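# Assemble two printed parts to match the displayed model

## Task

Join the two 3D-printed parts so they match the assembled example standing on the stand. That example is only a display piece, not one of the parts to use. The joined result must stay that way once the robot lets go, and nothing may end up off the table.

## Robot and tools

Robot: two six-joint arms, left_arm and right_arm, each with a parallel two-finger gripper. In the scene frame the origin sits at table-top height, midway between the two nominal bases. +z points up, +x points out over the table, and left_arm is on the +y side. These names do not match image left and right. Calibrated base positions: left_arm (-0.023, +0.303, +0.049) m, nearly unrotated. right_arm (+0.016, -0.267, +0.048) m, turned about -0.044 rad in yaw.

Frames: each arm reports its hand pose (end_effector_position in metres, end_effector_quat_wxyz), velocities, targets and wrist-camera pose in its own base frame. Fixed cameras and the table use the scene frame. Reported hand poses can be wrong by a few cm, more at long reach. The gripper's fingers point along its +z axis and close along its y axis. end_effector_position is the point between the pads, about 1 cm short of the fingertips.

Row layout: every commanded row is one flat list of 14 numbers covering both arms, even if only one arm moves. The first 7 are left_arm: waist, shoulder, elbow, wrist pitch, wrist yaw, wrist roll, then the gripper opening. The last 7 are the same for right_arm. Joint values are absolute target angles in radians, not offsets. Stated ranges: waist -2.618 to 3.054, shoulder 0.000 to 3.142, elbow 0.000 to 3.142, wrist pitch -1.571 to 1.571, wrist yaw -1.571 to 1.571, wrist roll -2.094 to 2.094. The real ends can differ by up to 0.059 rad. A target more than 0.059 past an end, and beyond the joint's current angle, is refused. The opening is absolute on a -1 (closed) to +1 (fully open) scale. Between those ends the fingers go to where grip_measured reads that value. Always resend the other arm's current values; a 0 is a real command. To keep a joint still, resend its Joint targets value.

Per-step limits: each joint's target is kept within 0.339 rad of its measured angle for waist, shoulder and elbow, and within 2.2 rad for the three wrist joints. If targets would move a gripper more than 200 mm from where it is, that arm's targets are scaled back. Very small changes may not start a joint.

execute_actions(actions, cameras): actions is a list of actions. Each action holds up to 15 rows, one per 1/30 s step. A shorter action repeats its last row to fill 15 steps. Camera images come back only for an empty actions list or when cameras names them (["all"] or names; an unknown name voids the call). The result also lists joint positions at some steps.

move(target, speed, blend, opening_speed, grip_force, blocking, cameras): target is one 14-number row or a list of up to 15 rows, all absolute joint angles plus openings. All joints move together, so grippers trace curves, and there is no collision avoidance. speed is the top rate in rad/s for the joint travelling farthest, 0.01 to 12.57, default 0.5; it can be one number or one per target. blend, in rad, rounds corners between listed targets; 0 stops at each. opening_speed is the gripper rate per second on the -1..+1 scale, at least 0.2; use it to close gently. grip_force is the per-pad force limit in newtons, 10 to 50, one value or one per arm. It persists, and lower values close more slowly. blocking=false returns after about 0.5 s while the move continues; a new move then takes over from it. The whole list must fit in 10 s. The result adds a move: line. done means at rest within 0.035 rad of targets. off_target means at rest but farther off. moving, held and fault are the other endings. limits=held means a check withheld steps. Neither done nor off_target says anything about contact.

wait(seconds 0 to 10) lets time pass while commands hold; a running move continues. stop brakes the running move. zoom_image(camera, region [x0, y0, x1, y1] in pixels, at most 504 by 504) enlarges part of the latest image of cam_high, cam_bench, cam_left_wrist or cam_right_wrist. Each image is 672x504. read_manual returns licence texts. finished_scene(scene=1) ends the scene permanently.

Result lines: Joint positions and Joint velocities give one block per arm, six joints in the order above, then the finger gap in m (0.094 fully open). Joint targets shows what the joints are driven toward now. Tool commands shows the current openings. grip_measured is the measured opening on the command scale. On a hard part under full squeeze it reads up to about 3 mm narrower than the part. Joint torques are total drive output, noisy and offset, positive toward larger angles; joints 1 to 3 wrap at ±28 N m. "joint sent to its limit" means a joint was clipped at its real end. "joint command not followed" means the clearance check altered targets. Motor temperatures appear with MOTOR HOT at 75 °C. At 90 °C the arm folds and stops working; at 100 °C it goes limp. Holding loads, stretching out or pushing against something heats motors.

Avoid: dropping parts or releasing them while they move, fast impacts, hard shoves against fixed or heavy things, and letting anything leave the table. Do not let the two arms bump or press each other, and never close a gripper on the other arm's fingers. Keep the wrist-camera cables clear of objects, fixtures and the table; their contact counts as touching. To release, command an opening well above grip_measured.

Each tool is called after "Call:" in YAML: its name, and indented under it one key for each argument.

## Session

Call:
execute_actions:
  actions: []

Scene clock: 0.00 s.
left_arm: end_effector_position=(+0.3971, +0.0405, +0.1075) grip_measured=+1.000 end_effector_quat_wxyz=(+0.584, -0.102, +0.804, +0.038) | right_arm: end_effector_position=(+0.3946, -0.0023, +0.1277) grip_measured=+1.000 end_effector_quat_wxyz=(+0.631, +0.010, +0.775, -0.002)
Joint positions: left_arm=[0.03 1.506 0.38 0.801 -0.153 -0.112 0.094] | right_arm=[-0.002 1.494 0.317 0.974 0.014 0.012 0.094]
Joint velocities: within noise
Joint torques (N m): no reading
Motor temperatures (°C): left_arm=[32 38 48 47 33 28 29] | right_arm=[30 38 39 40 32 29 32]
Heat: left arm: 48 °C; right arm: 40 °C.
Joint targets: left_arm=[0.030 1.500 0.386 0.796 -0.154 -0.114] | right_arm=[-0.002 1.484 0.328 0.983 0.014 0.012]
Tool commands: left_gripper/opening=+1.0 right_gripper/opening=+1.0

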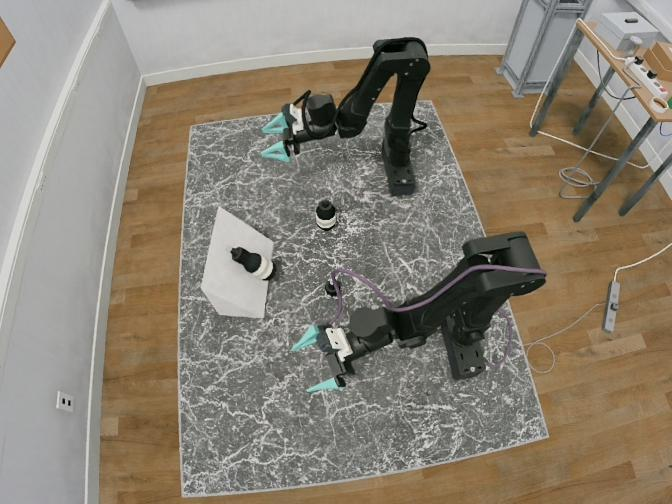

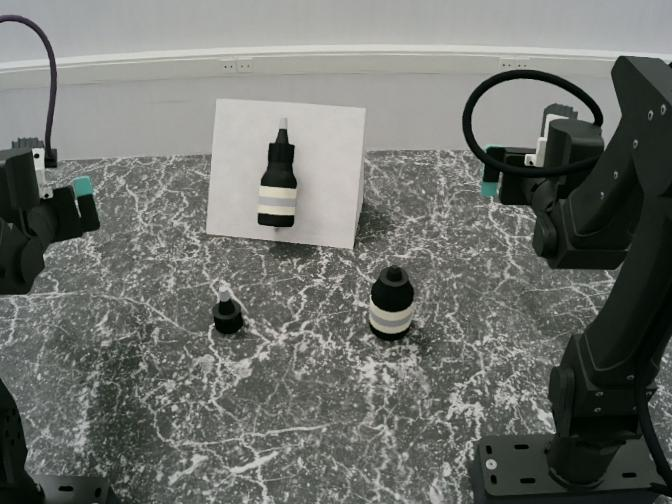

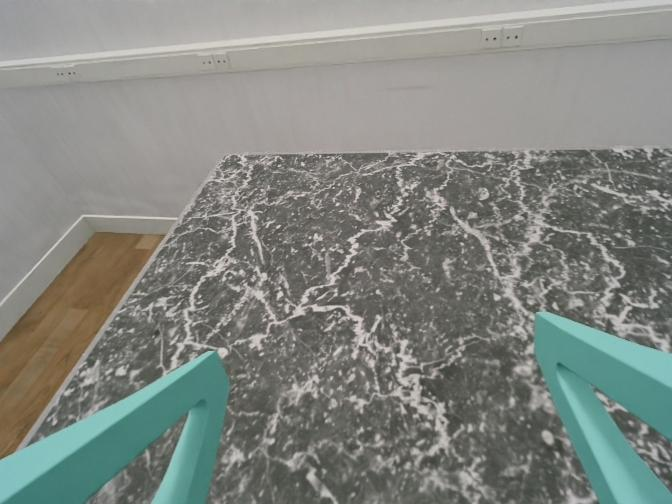

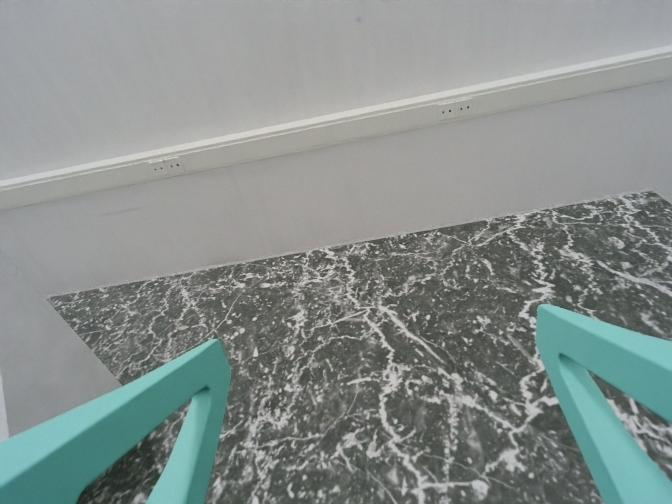

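Call:
zoom_image:
  camera: "cam_bench"
  region: [190, 260, 270, 350]

Call:
zoom_image:
  camera: "cam_bench"
  region: [340, 250, 440, 350]

Call:
zoom_image:
  camera: "cam_bench"
  region: [210, 100, 350, 240]

Call:
zoom_image:
  camera: "cam_high"
  region: [200, 180, 350, 330]

Scaled by 5.600 from the camera's 672x504 image, which has a finer 960x720 frame.

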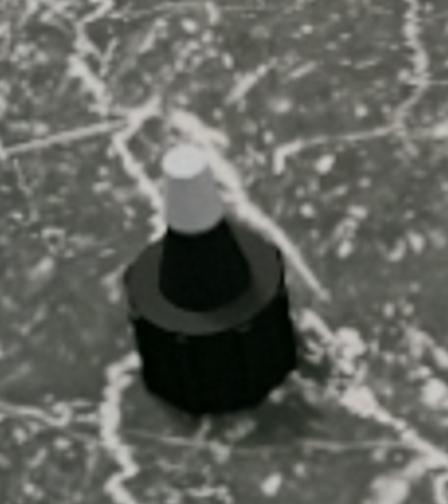

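Scaled by 5.040 from the camera's 672x504 image, which has a finer 960x720 frame.

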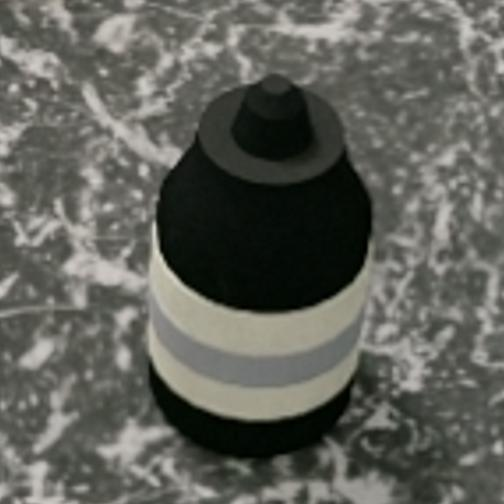

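Scaled by 3.600 from the camera's 672x504 image, which has a finer 960x720 frame.

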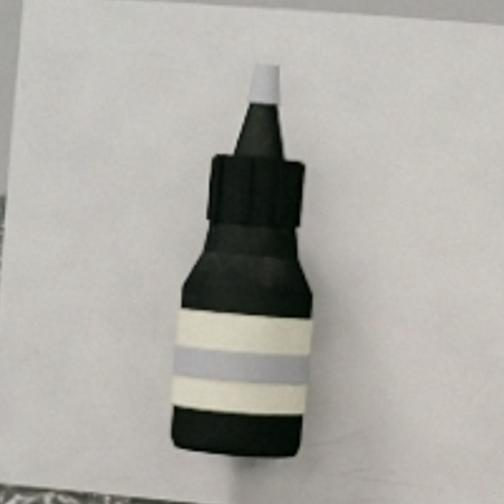

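Scaled by 3.360 from the camera's 672x504 image, which has a finer 960x720 frame.

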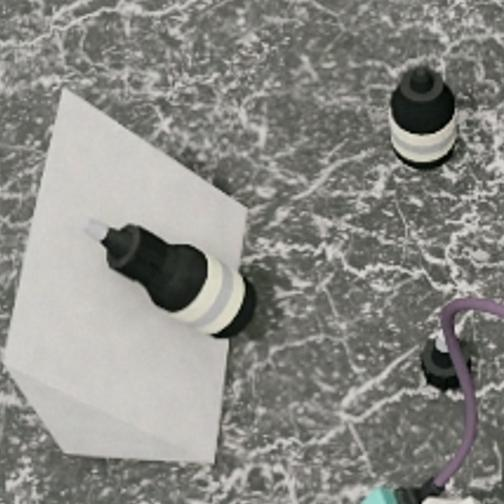

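Call:
move:
  target: [-0.546, 1.322, 0.614, -0.092, 0, 0, 1, -0.002, 1.484, 0.328, 0.983, 0.014, 0.012, 1]
  speed: 0.7
  cameras: ["all"]

Scene clock: 99.97 s.
left_arm: end_effector_position=(+0.2996, -0.1765, +0.0659) grip_measured=+1.000 end_effector_quat_wxyz=(+0.348, +0.245, +0.900, -0.091) | right_arm: end_effector_position=(+0.3946, -0.0023, +0.1277) grip_measured=+1.000 end_effector_quat_wxyz=(+0.631, +0.010, +0.775, -0.002)
Joint positions: left_arm=[-0.543 1.341 0.586 -0.08 -0.014 -0.005 0.094] | right_arm=[-0.002 1.494 0.317 0.974 0.014 0.012 0.094]
Joint torques (N m): left_arm=[-0.28 -6.28 8.91 1.46 0.12 0.05] | right_arm=[0.02 -6.69 6.42 2.42 -0.03 -0.03]
Motor temperatures (°C): left_arm=[31 38 50 54 32 28 28] | right_arm=[30 38 39 45 31 29 32]
Heat: left arm: 54 °C; right arm: 45 °C.
Joint targets: left_arm=[-0.546 1.322 0.614 -0.092 0.000 0.000] | right_arm=[-0.002 1.484 0.328 0.983 0.014 0.012]
move: done
camera_calibration:
cam_left_wrist: T_world_to_cam=[[-0.575982, -0.79895, -0.172983, 0.0526555], [-0.753307, 0.600934, -0.267222, 0.380321], [0.317448, -0.0236056, -0.947982, 0.0750028], [0, 0, 0, 1]] pos_world=[0.293017, -0.184708, 0.18184]

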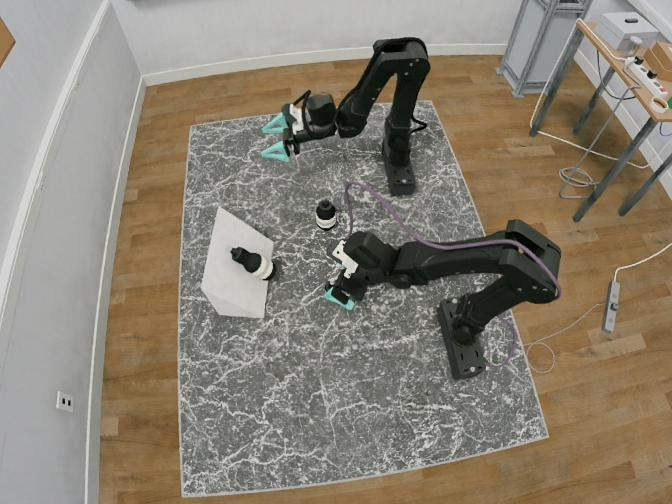

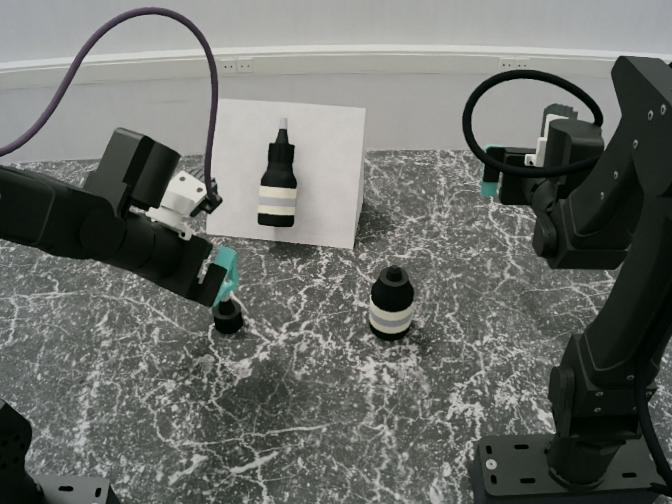

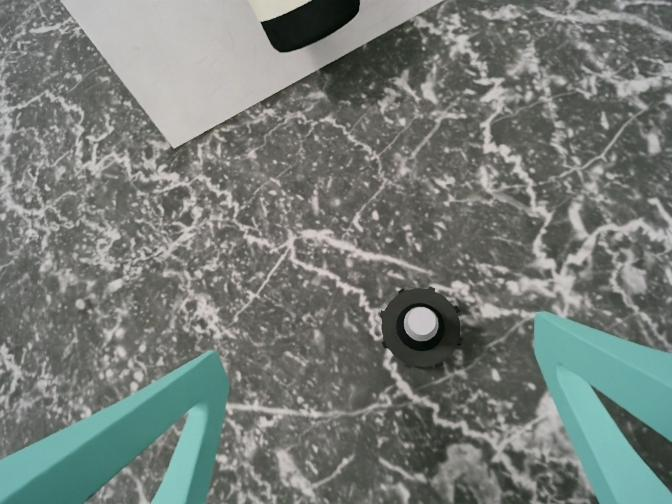

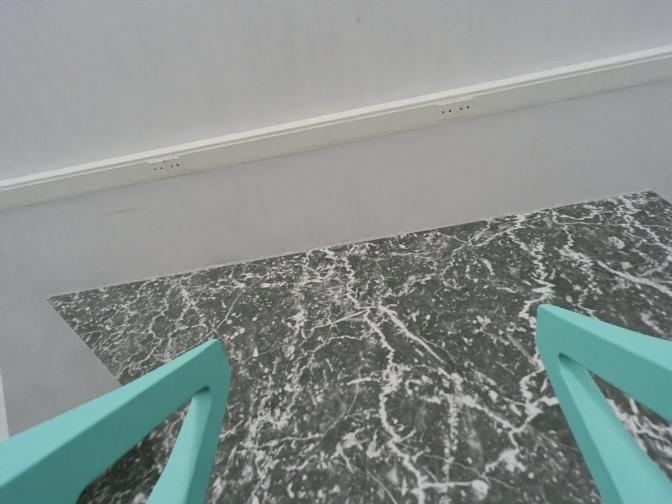

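Call:
move:
  target: [-0.594, 1.569, 0.511, 0.293, 0, 0, 1, -0.002, 1.484, 0.328, 0.983, 0.014, 0.012, 1]
  speed: 0.4
  cameras: ["all"]

Call:
zoom_image:
  camera: "cam_bench"
  region: [170, 220, 290, 340]

Scene clock: 115.37 s.
left_arm: end_effector_position=(+0.3123, -0.2039, +0.0268) grip_measured=+1.000 end_effector_quat_wxyz=(+0.374, +0.263, +0.883, -0.107) | right_arm: end_effector_position=(+0.3946, -0.0023, +0.1277) grip_measured=+1.000 end_effector_quat_wxyz=(+0.631, +0.010, +0.775, -0.002)
Joint positions: left_arm=[-0.588 1.562 0.522 0.268 -0.014 -0.003 0.094] | right_arm=[-0.002 1.494 0.317 0.974 0.014 0.012 0.094]
Joint torques (N m): left_arm=[-0.54 -5.48 5.11 1.89 0.12 0.04] | right_arm=[0.05 -6.63 6.37 2.42 -0.05 -0.02]
Heat: left arm: 52 °C; right arm: 45 °C.
Joint targets: left_arm=[-0.594 1.569 0.511 0.293 0.000 0.000] | right_arm=[-0.002 1.484 0.328 0.983 0.014 0.012]
move: done
camera_calibration:
cam_left_wrist: T_world_to_cam=[[-0.603238, -0.777341, -0.178454, 0.0444739], [-0.709202, 0.625171, -0.325874, 0.388648], [0.36488, -0.07002, -0.928418, 0.00853987], [0, 0, 0, 1]] pos_world=[0.299342, -0.207802, 0.142515]

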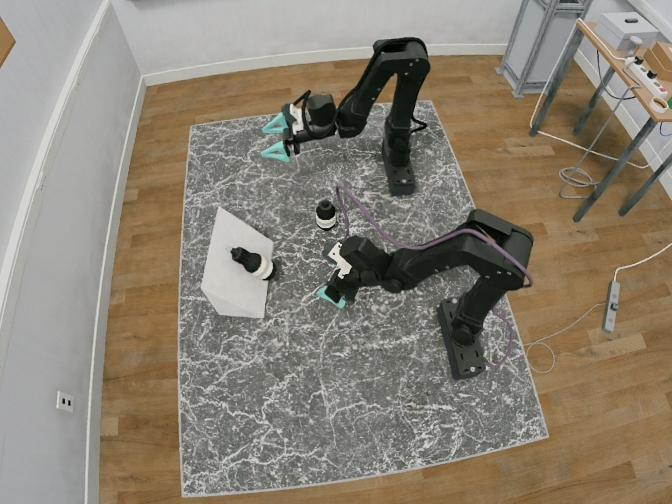

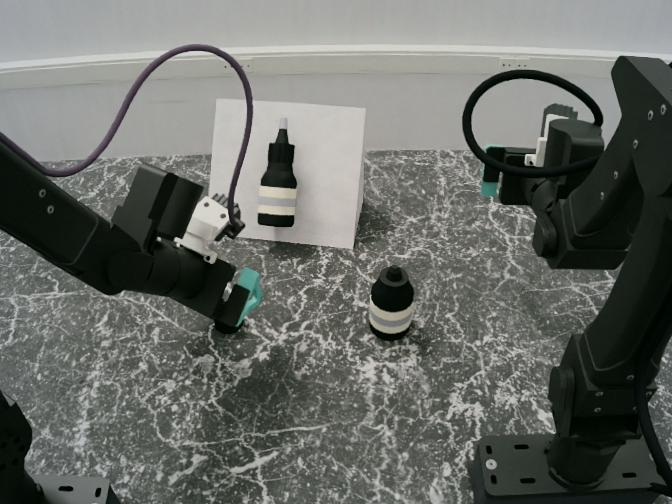

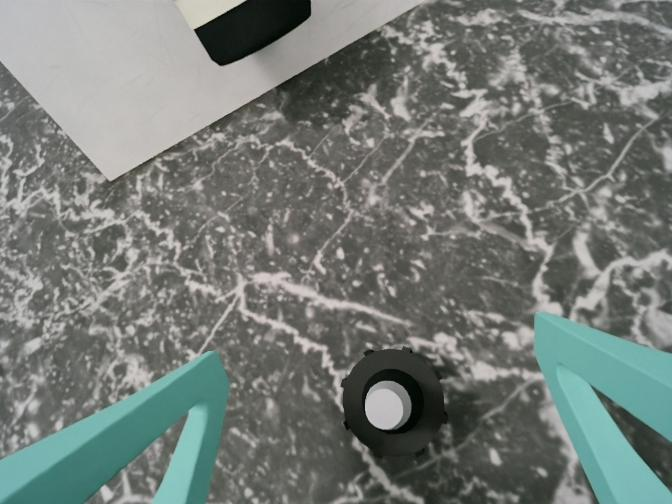

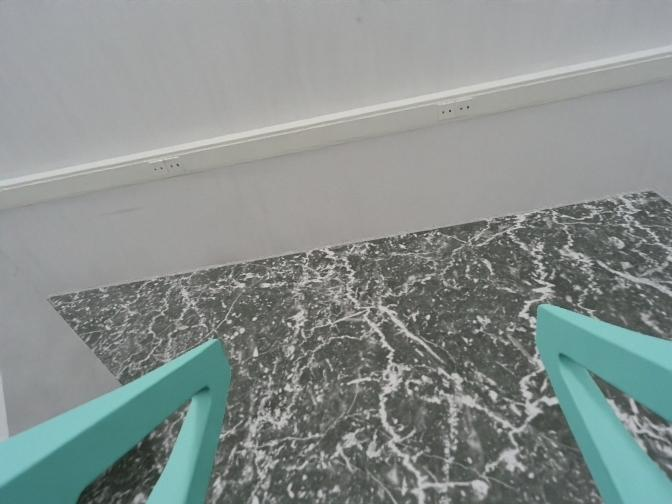

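Scaled by 4.200 from the camera's 672x504 image, which has a finer 960x720 frame.

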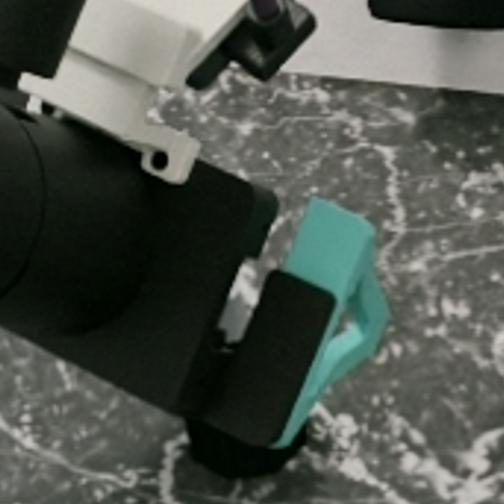

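Call:
move:
  target: [-0.601, 1.775, 0.418, 0.545, 0, 0, 1, -0.002, 1.484, 0.328, 0.983, 0.014, 0.012, 1]
  speed: 0.3
  cameras: ["cam_high","cam_bench","cam_left_wrist"]

Call:
zoom_image:
  camera: "cam_bench"
  region: [170, 240, 290, 360]

Scene clock: 127.40 s.
left_arm: end_effector_position=(+0.2991, -0.1982, -0.0279) grip_measured=+1.000 end_effector_quat_wxyz=(+0.356, +0.269, +0.889, -0.104) | right_arm: end_effector_position=(+0.3946, -0.0023, +0.1277) grip_measured=+1.000 end_effector_quat_wxyz=(+0.631, +0.010, +0.775, -0.002)
Joint positions: left_arm=[-0.593 1.762 0.43 0.52 -0.01 -0.002 0.094] | right_arm=[-0.002 1.494 0.317 0.974 0.014 0.012 0.094]
Joint torques (N m): left_arm=[-0.65 -5.44 3.75 1.84 0.09 0.02] | right_arm=[0.03 -6.69 6.42 2.43 -0.05 -0.01]
Heat: left arm: 52 °C; right arm: 45 °C.
Joint targets: left_arm=[-0.601 1.775 0.418 0.545 0.000 0.000] | right_arm=[-0.002 1.484 0.328 0.983 0.014 0.012]
move: done
camera_calibration:
cam_left_wrist: T_world_to_cam=[[-0.615663, -0.768598, -0.173828, 0.0366955], [-0.714296, 0.63748, -0.288791, 0.362977], [0.332777, -0.0536332, -0.941479, -0.0246136], [0, 0, 0, 1]] pos_world=[0.290056, -0.204507, 0.0880302]
Images, in order (width x height): cam_high 672x504, cam_bench 672x504, cam_left_wrist 672x504.

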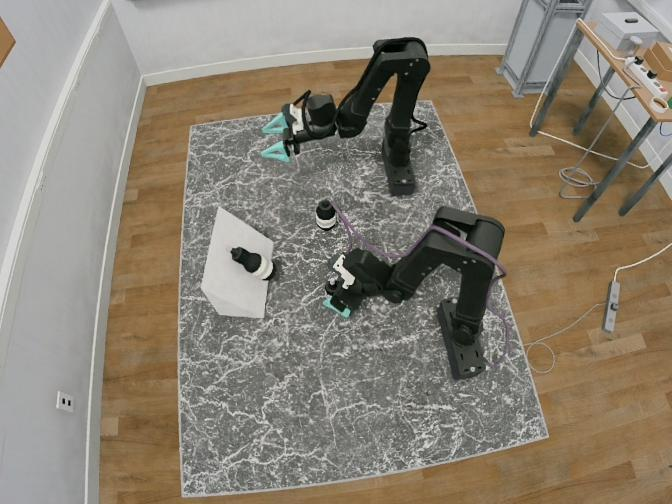

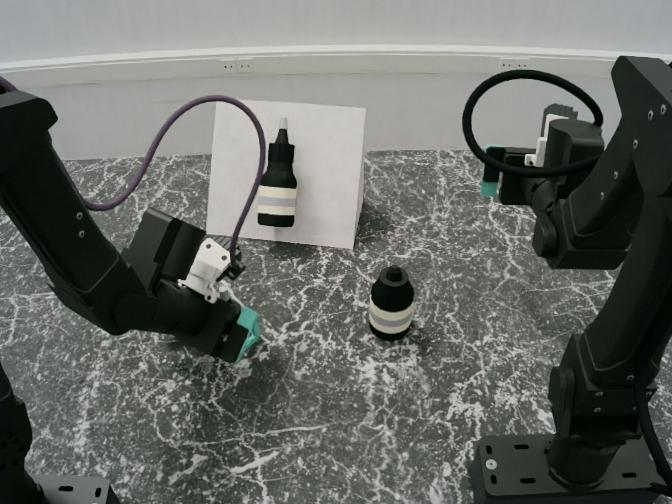

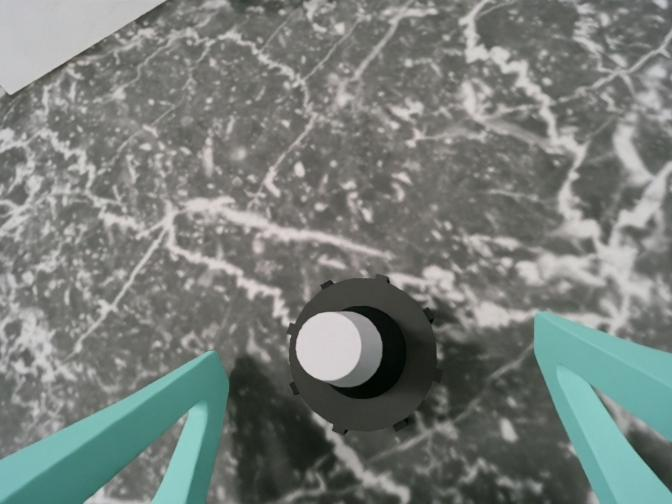

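Scaled by 4.200 from the camera's 672x504 image, which has a finer 960x720 frame.

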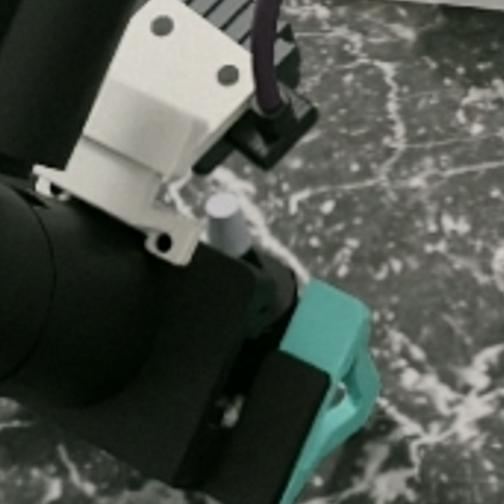

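Call:
move:
  target: [-0.601, 1.775, 0.418, 0.545, 0, 0, -0.3, -0.002, 1.484, 0.328, 0.983, 0.014, 0.012, 1]
  speed: 0.3
  opening_speed: 0.4
  grip_force: [40, 50]
  cameras: ["cam_bench","cam_left_wrist"]

Scene clock: 138.07 s.
left_arm: end_effector_position=(+0.2992, -0.1983, -0.0278) grip_measured=-0.235 end_effector_quat_wxyz=(+0.356, +0.269, +0.889, -0.104) | right_arm: end_effector_position=(+0.3946, -0.0023, +0.1277) grip_measured=+1.000 end_effector_quat_wxyz=(+0.631, +0.010, +0.775, -0.002)
Joint positions: left_arm=[-0.593 1.762 0.43 0.521 -0.01 -0.002 0.036] | right_arm=[-0.002 1.494 0.317 0.974 0.014 0.012 0.094]
Joint torques (N m): left_arm=[-0.65 -5.53 3.75 1.86 0.09 0.02] | right_arm=[0.05 -6.68 6.37 2.42 -0.03 -0.02]
Heat: left arm: 51 °C; right arm: 45 °C.
Joint targets: left_arm=[-0.601 1.775 0.418 0.545 0.000 0.000] | right_arm=[-0.002 1.484 0.328 0.983 0.014 0.012]
grip_force (N): 40, 50
move: done
camera_calibration:
cam_left_wrist: T_world_to_cam=[[-0.615967, -0.768229, -0.174381, 0.0369251], [-0.713659, 0.637908, -0.289422, 0.362965], [0.333581, -0.0538261, -0.941184, -0.0248184], [0, 0, 0, 1]] pos_world=[0.290057, -0.204507, 0.0881303]
Images, in order (width x height): cam_bench 672x504, cam_left_wrist 672x504.

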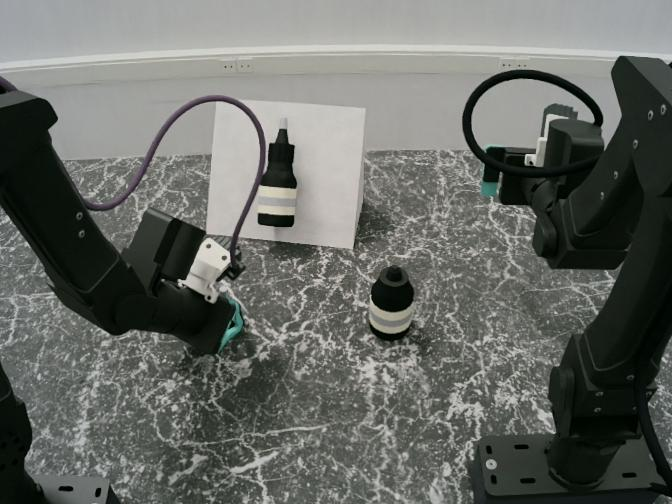

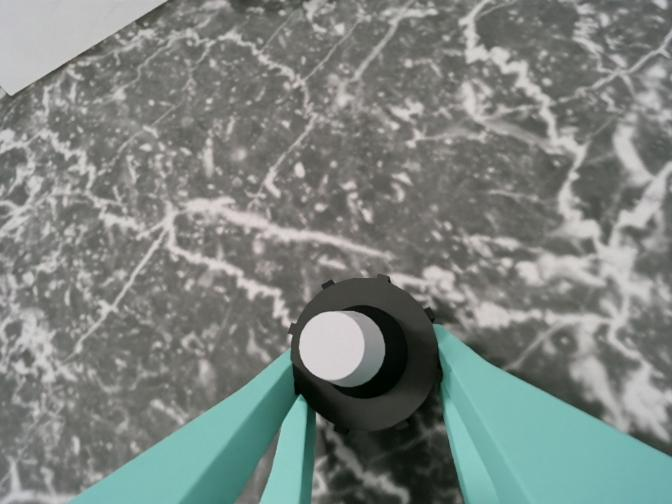

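Call:
move:
  target:
    - [-0.601, 1.66, 0.455, 0.40, 0, 0, -0.4, -0.002, 1.484, 0.328, 0.983, 0.014, 0.012, 1]
    - [-0.601, 1.289, 0.721, -0.229, 0, 0, -0.4, -0.002, 1.484, 0.328, 0.983, 0.014, 0.012, 1]
  speed: 0.35
  blend: [0.03, 0]
  cameras: ["cam_high","cam_bench","cam_left_wrist"]

Scene clock: 188.37 s.
left_arm: end_effector_position=(+0.2957, -0.1959, +0.0962) grip_measured=-0.235 end_effector_quat_wxyz=(+0.347, +0.270, +0.893, -0.101) | right_arm: end_effector_position=(+0.3946, -0.0023, +0.1277) grip_measured=+1.000 end_effector_quat_wxyz=(+0.631, +0.010, +0.775, -0.002)
Joint positions: left_arm=[-0.593 1.307 0.693 -0.219 -0.01 -0.002 0.036] | right_arm=[-0.002 1.494 0.317 0.974 0.014 0.012 0.094]
Joint torques (N m): left_arm=[-0.64 -6.2 9.22 1.54 0.09 0.02] | right_arm=[-0.01 -6.71 6.38 2.44 -0.03 -0.02]
Heat: left arm: 50 °C; right arm: 45 °C.
Joint targets: left_arm=[-0.601 1.289 0.721 -0.229 0.000 0.000] | right_arm=[-0.002 1.484 0.328 0.983 0.014 0.012]
grip_force (N): 40, 50
move: done
camera_calibration:
cam_left_wrist: T_world_to_cam=[[-0.618956, -0.766215, -0.172652, 0.0593174], [-0.718566, 0.641166, -0.269386, 0.395008], [0.317106, -0.0426764, -0.947429, 0.100892], [0, 0, 0, 1]] pos_world=[0.288561, -0.20351, 0.212239]
Images, in order (width x height): cam_high 672x504, cam_bench 672x504, cam_left_wrist 672x504.

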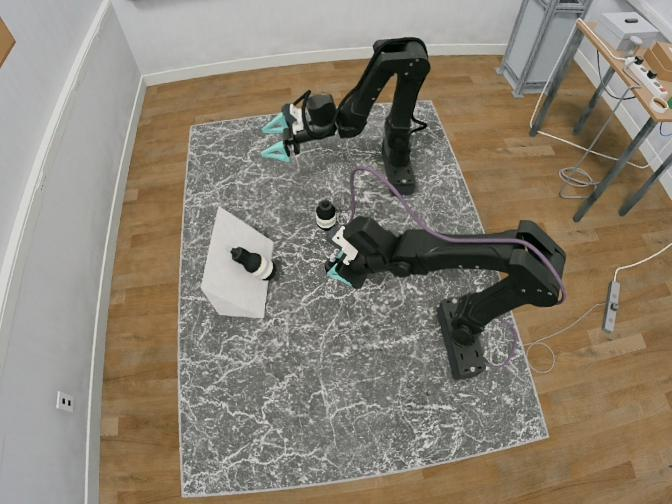

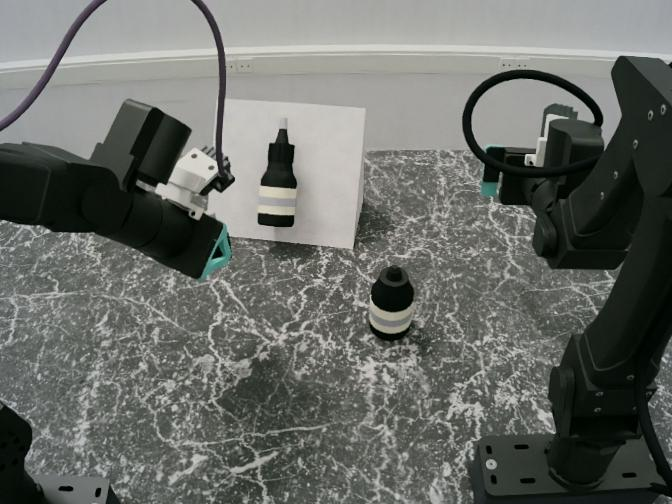

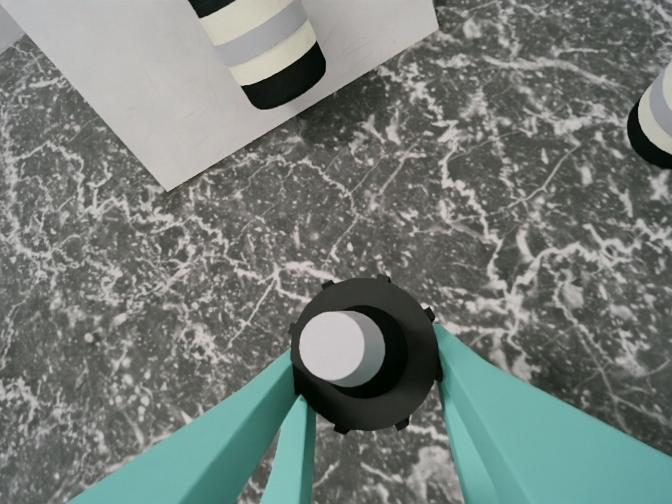

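Call:
move:
  target: [-0.80, 1.82, 1.238, -0.205, 0, 0, -0.4, -0.002, 1.484, 0.328, 0.983, 0.014, 0.012, 1]
  speed: 0.4
  cameras: ["cam_high","cam_bench","cam_left_wrist"]

Call:
zoom_image:
  camera: "cam_left_wrist"
  region: [380, 200, 672, 420]

Scene clock: 200.57 s.
left_arm: end_effector_position=(+0.3431, -0.3471, +0.1011) grip_measured=-0.235 end_effector_quat_wxyz=(+0.337, +0.359, +0.859, -0.137) | right_arm: end_effector_position=(+0.3946, -0.0023, +0.1277) grip_measured=+1.000 end_effector_quat_wxyz=(+0.631, +0.010, +0.775, -0.002)
Joint positions: left_arm=[-0.797 1.81 1.206 -0.222 -0.01 -0.002 0.036] | right_arm=[-0.002 1.494 0.317 0.974 0.014 0.012 0.094]
Joint torques (N m): left_arm=[-0.2 -8.68 9.61 1.77 0.09 0.02] | right_arm=[0.06 -6.72 6.39 2.43 -0.03 -0.03]
Heat: left arm: 50 °C; right arm: 45 °C.
Joint targets: left_arm=[-0.800 1.820 1.238 -0.205 0.000 0.000] | right_arm=[-0.002 1.484 0.328 0.983 0.014 0.012]
grip_force (N): 40, 50
move: done
camera_calibration:
cam_left_wrist: T_world_to_cam=[[-0.760617, -0.625747, -0.172925, 0.0710091], [-0.572664, 0.772177, -0.275316, 0.523282], [0.305807, -0.110382, -0.945673, 0.064281], [0, 0, 0, 1]] pos_world=[0.334018, -0.352537, 0.217136]
Images, in order (width x height): cam_high 672x504, cam_bench 672x504, cam_left_wrist 672x504.

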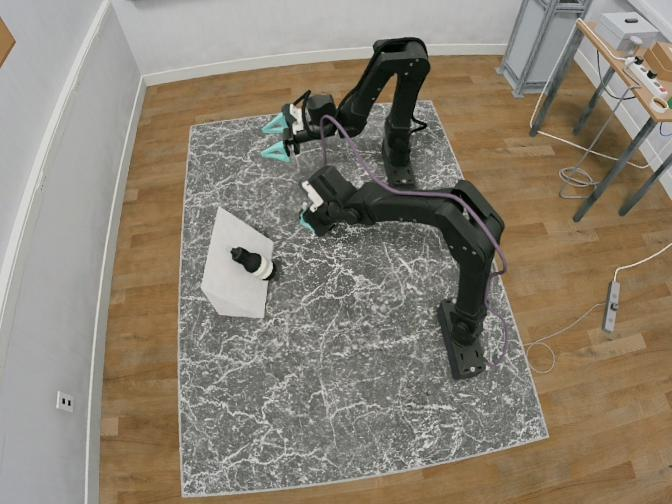

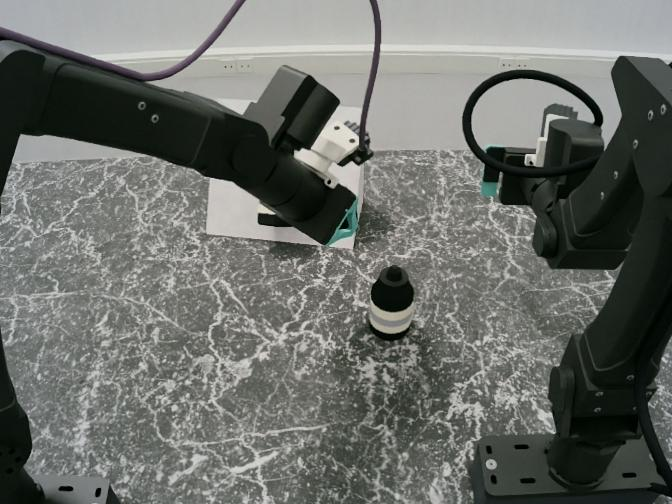

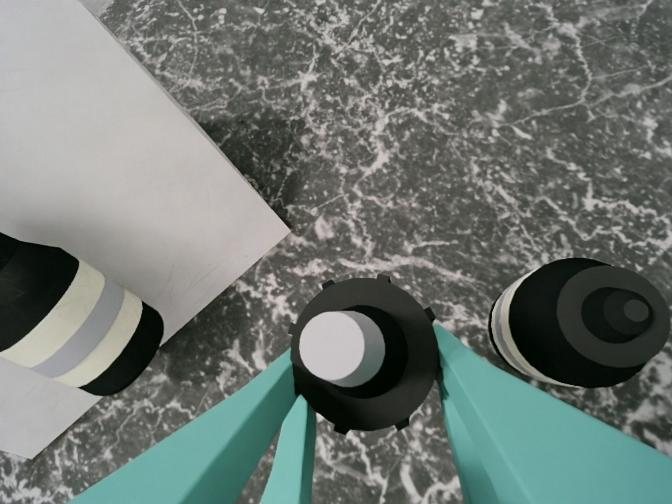

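Scaled by 1.726 from the camera's 672x504 image, which has a finer 960x720 frame.

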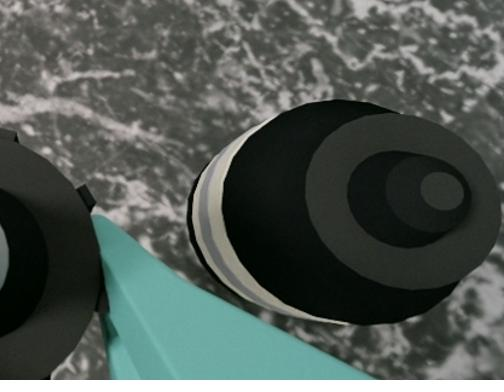

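Call:
zoom_image:
  camera: "cam_bench"
  region: [300, 200, 440, 350]

Call:
zoom_image:
  camera: "cam_high"
  region: [270, 160, 370, 260]

Scaled by 3.360 from the camera's 672x504 image, which has a finer 960x720 frame.

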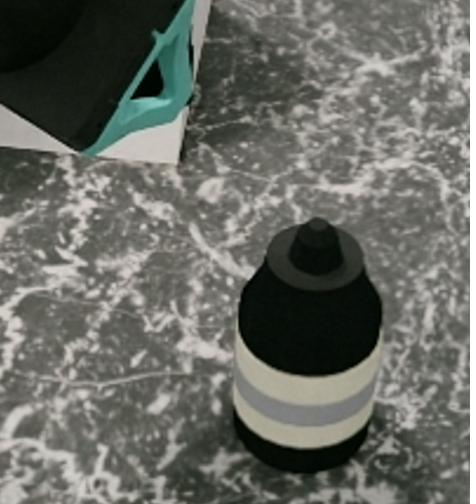

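Scaled by 5.040 from the camera's 672x504 image, which has a finer 960x720 frame.

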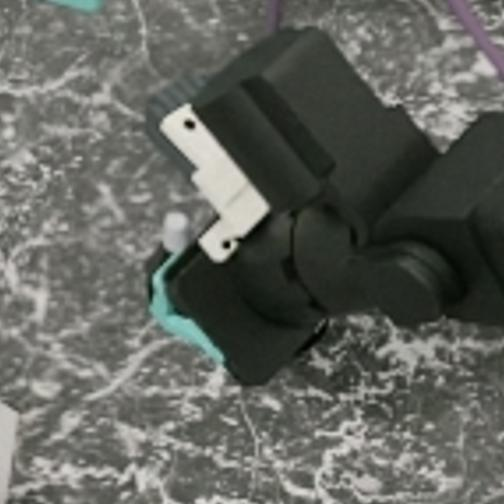

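Call:
move:
  target: [-0.85, 1.80, 1.34, -0.32, 0, 0, -0.4, -0.002, 1.484, 0.328, 0.983, 0.014, 0.012, 1]
  speed: 0.3
  cameras: ["cam_left_wrist"]

Call:
zoom_image:
  camera: "cam_left_wrist"
  region: [420, 220, 640, 400]

Scene clock: 222.40 s.
left_arm: end_effector_position=(+0.3328, -0.3727, +0.1298) grip_measured=-0.235 end_effector_quat_wxyz=(+0.342, +0.379, +0.847, -0.149) | right_arm: end_effector_position=(+0.3946, -0.0023, +0.1277) grip_measured=+1.000 end_effector_quat_wxyz=(+0.631, +0.010, +0.775, -0.002)
Joint positions: left_arm=[-0.847 1.81 1.311 -0.309 -0.01 -0.002 0.036] | right_arm=[-0.002 1.494 0.317 0.974 0.014 0.012 0.094]
Joint torques (N m): left_arm=[-0.21 -10.32 9.5 1.5 0.08 0.02] | right_arm=[0.02 -6.75 6.41 2.42 -0.03 -0.03]
Heat: left arm: 51 °C; right arm: 45 °C.
Joint targets: left_arm=[-0.850 1.800 1.340 -0.320 0.000 0.000] | right_arm=[-0.002 1.484 0.328 0.983 0.014 0.012]
grip_force (N): 40, 50
move: done
camera_calibration:
cam_left_wrist: T_world_to_cam=[[-0.78916, -0.588956, -0.174232, 0.0754913], [-0.529326, 0.796064, -0.293422, 0.54193], [0.311513, -0.139332, -0.939972, 0.0782586], [0, 0, 0, 1]] pos_world=[0.322054, -0.376046, 0.245728]
Images, in order (width x height): cam_left_wrist 672x504.

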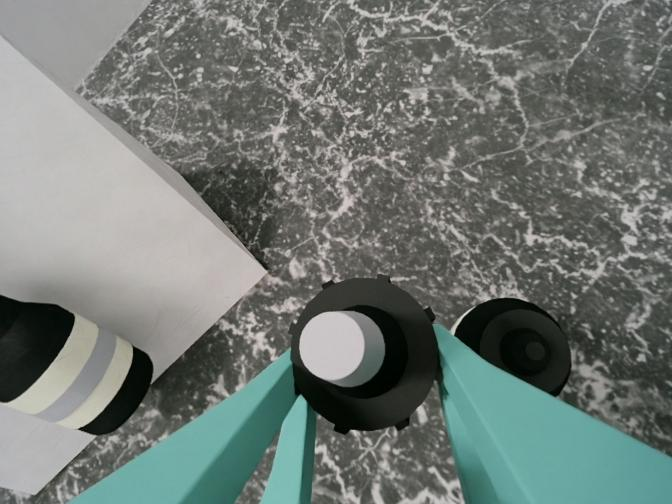

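Scaled by 2.291 from the camera's 672x504 image, which has a finer 960x720 frame.

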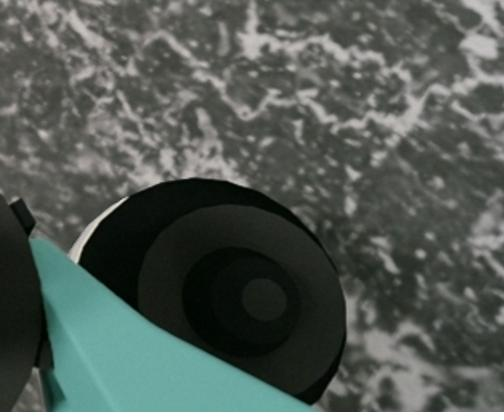

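Call:
move:
  target:
    - [-0.971, 1.80, 1.34, -0.32, 0, 0, -0.4, -0.002, 1.484, 0.328, 0.983, 0.014, 0.012, 1]
    - [-0.971, 1.857, 1.275, -0.205, 0, 0, -0.4, -0.002, 1.484, 0.328, 0.983, 0.014, 0.012, 1]
  speed: 0.25
  blend: [0.02, 0]
  cameras: ["cam_high","cam_bench","cam_left_wrist"]

Call:
zoom_image:
  camera: "cam_bench"
  region: [340, 200, 460, 350]

Call:
zoom_image:
  camera: "cam_left_wrist"
  region: [260, 240, 480, 460]

Scene clock: 243.63 s.
left_arm: end_effector_position=(+0.2886, -0.4179, +0.1147) grip_measured=-0.235 end_effector_quat_wxyz=(+0.338, +0.430, +0.819, -0.174) | right_arm: end_effector_position=(+0.3946, -0.0023, +0.1277) grip_measured=+1.000 end_effector_quat_wxyz=(+0.631, +0.010, +0.775, -0.002)
Joint positions: left_arm=[-0.971 1.848 1.286 -0.229 -0.008 -0.002 0.036] | right_arm=[-0.002 1.494 0.317 0.974 0.014 0.012 0.094]
Joint torques (N m): left_arm=[0.02 -9.24 6.39 1.9 0.07 0.02] | right_arm=[0.06 -6.72 6.37 2.43 -0.04 -0.03]
Motor temperatures (°C): left_arm=[30 41 52 49 31 28 29] | right_arm=[29 37 38 45 30 28 32]
Heat: left arm: 52 °C; right arm: 45 °C.
Joint targets: left_arm=[-0.971 1.857 1.275 -0.205 0.000 0.000] | right_arm=[-0.002 1.484 0.328 0.983 0.014 0.012]
grip_force (N): 40, 50
move: done
camera_calibration:
cam_left_wrist: T_world_to_cam=[[-0.855034, -0.488368, -0.174394, 0.0724303], [-0.423368, 0.851604, -0.309081, 0.544453], [0.29946, -0.190441, -0.934909, 0.0530634], [0, 0, 0, 1]] pos_world=[0.276544, -0.41818, 0.230521]
Images, in order (width x height): cam_high 672x504, cam_bench 672x504, cam_left_wrist 672x504.

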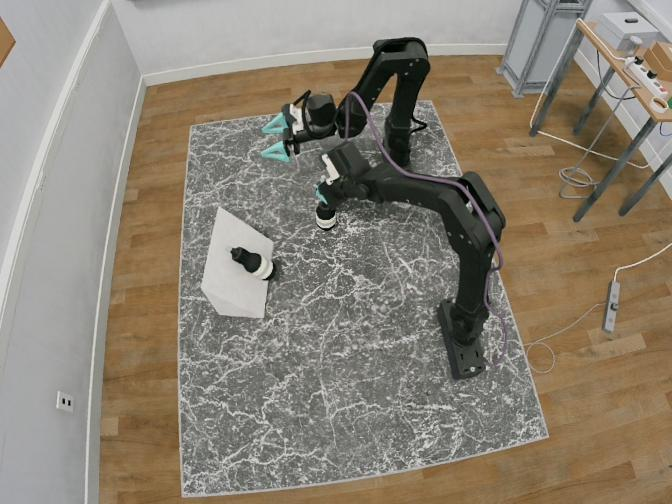

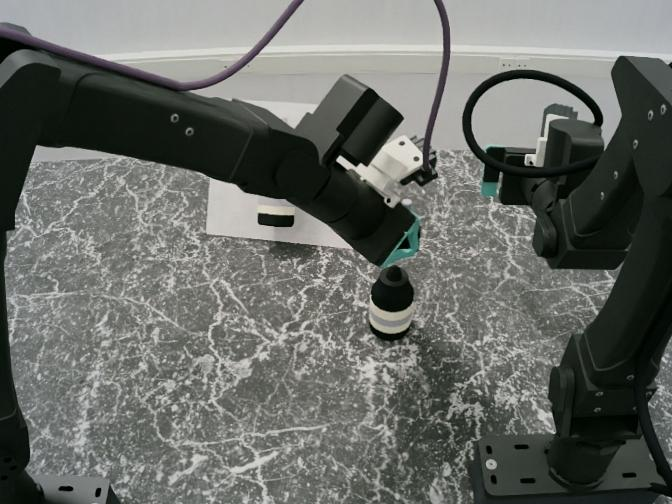

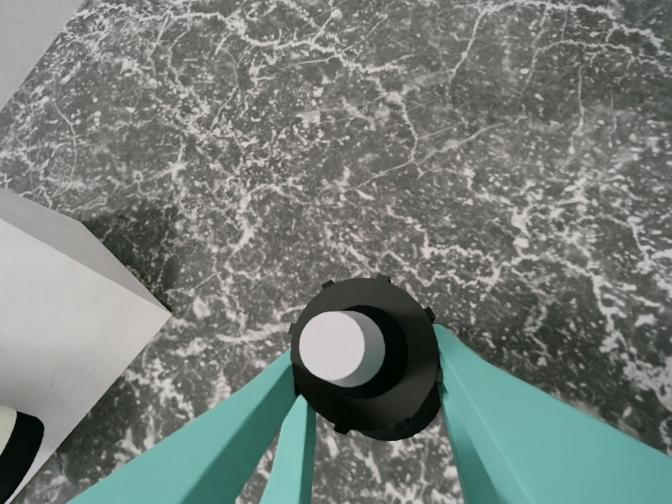

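Scaled by 3.360 from the camera's 672x504 image, which has a finer 960x720 frame.

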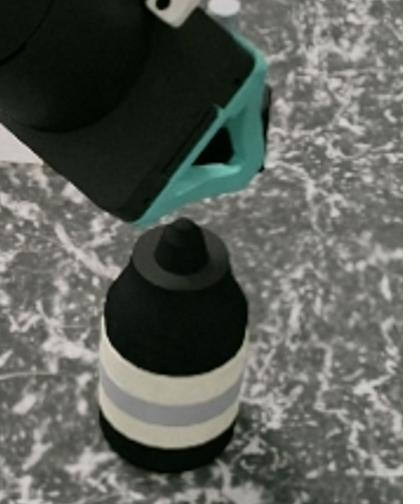

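Scaled by 2.291 from the camera's 672x504 image, which has a finer 960x720 frame.

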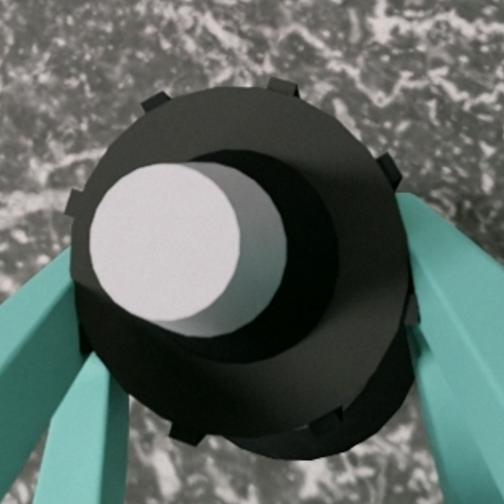

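Call:
move:
  target: [-0.965, 1.858, 1.250, -0.197, 0, 0, -0.4, -0.002, 1.484, 0.328, 0.983, 0.014, 0.012, 1]
  speed: 0.1
  cameras: ["cam_high","cam_bench","cam_left_wrist"]

Call:
zoom_image:
  camera: "cam_bench"
  region: [340, 200, 460, 350]

Call:
zoom_image:
  camera: "cam_left_wrist"
  region: [260, 240, 480, 460]

Call:
zoom_image:
  camera: "cam_high"
  region: [280, 150, 380, 250]

Scene clock: 257.47 s.
left_arm: end_effector_position=(+0.2861, -0.4142, +0.1068) grip_measured=-0.235 end_effector_quat_wxyz=(+0.332, +0.431, +0.821, -0.171) | right_arm: end_effector_position=(+0.3946, -0.0023, +0.1277) grip_measured=+1.000 end_effector_quat_wxyz=(+0.631, +0.010, +0.775, -0.002)
Joint positions: left_arm=[-0.971 1.848 1.264 -0.221 -0.008 -0.002 0.036] | right_arm=[-0.002 1.494 0.317 0.974 0.014 0.012 0.094]
Joint torques (N m): left_arm=[0.53 -9.11 6.15 1.85 0.07 0.02] | right_arm=[0.05 -6.74 6.41 2.42 -0.03 -0.02]
Heat: left arm: 51 °C; right arm: 45 °C.
Joint targets: left_arm=[-0.965 1.858 1.250 -0.197 0.000 0.000] | right_arm=[-0.002 1.484 0.328 0.983 0.014 0.012]
grip_force (N): 40, 50
move: done
camera_calibration:
cam_left_wrist: T_world_to_cam=[[-0.856417, -0.486348, -0.17325, 0.0717432], [-0.425898, 0.855194, -0.295387, 0.538636], [0.291823, -0.179188, -0.939538, 0.0544854], [0, 0, 0, 1]] pos_world=[0.274946, -0.415983, 0.222727]
Images, in order (width x height): cam_high 672x504, cam_bench 672x504, cam_left_wrist 672x504.

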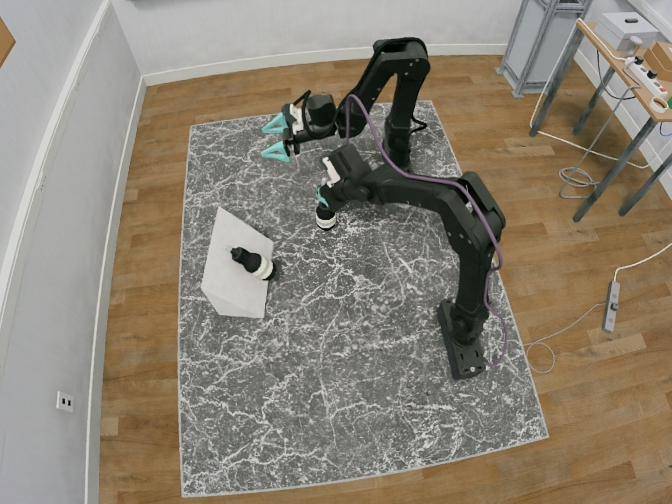

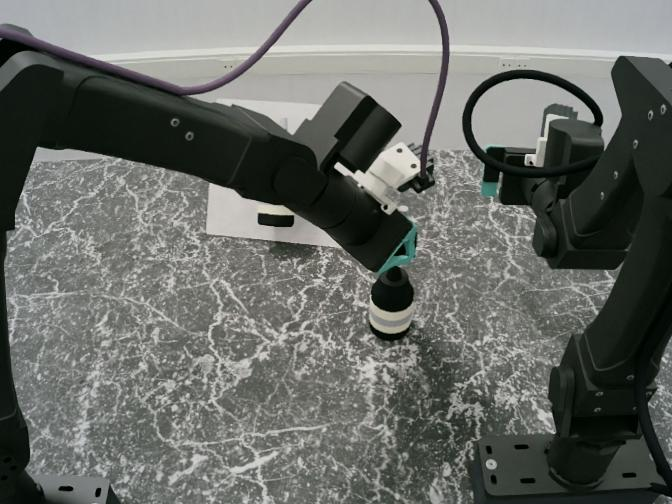

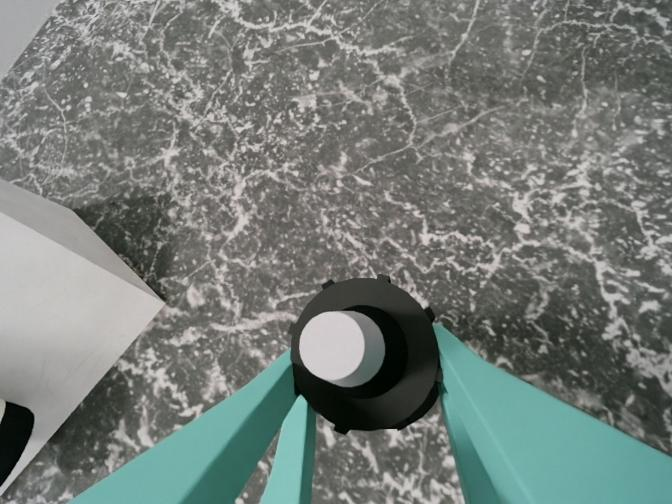

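Scaled by 3.360 from the camera's 672x504 image, which has a finer 960x720 frame.

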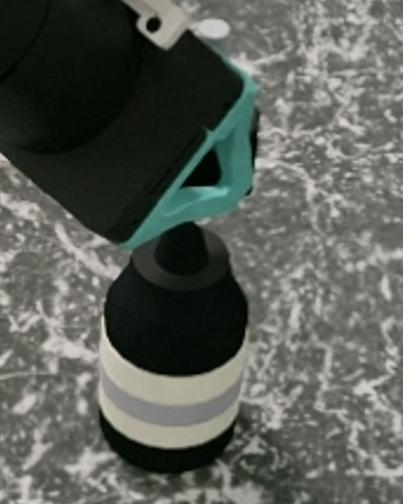

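Scaled by 2.291 from the camera's 672x504 image, which has a finer 960x720 frame.

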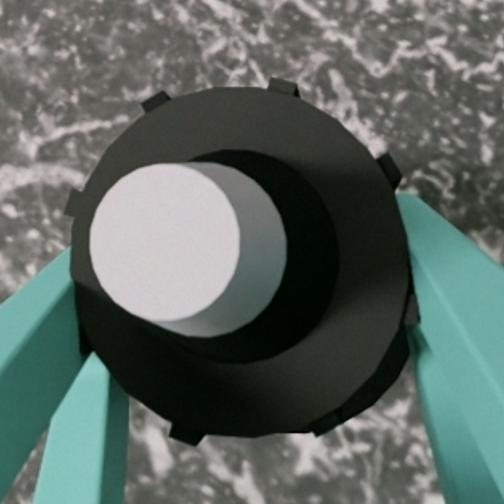

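Scaled by 5.040 from the camera's 672x504 image, which has a finer 960x720 frame.

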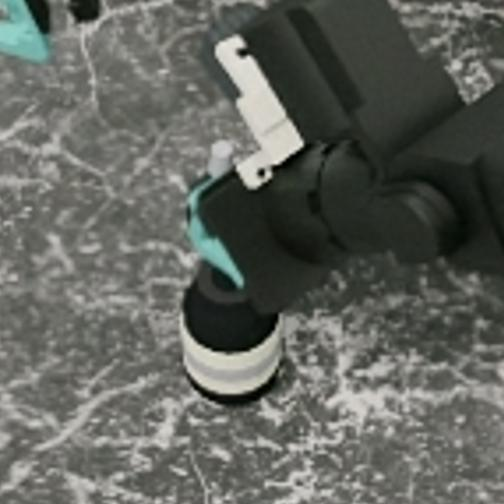

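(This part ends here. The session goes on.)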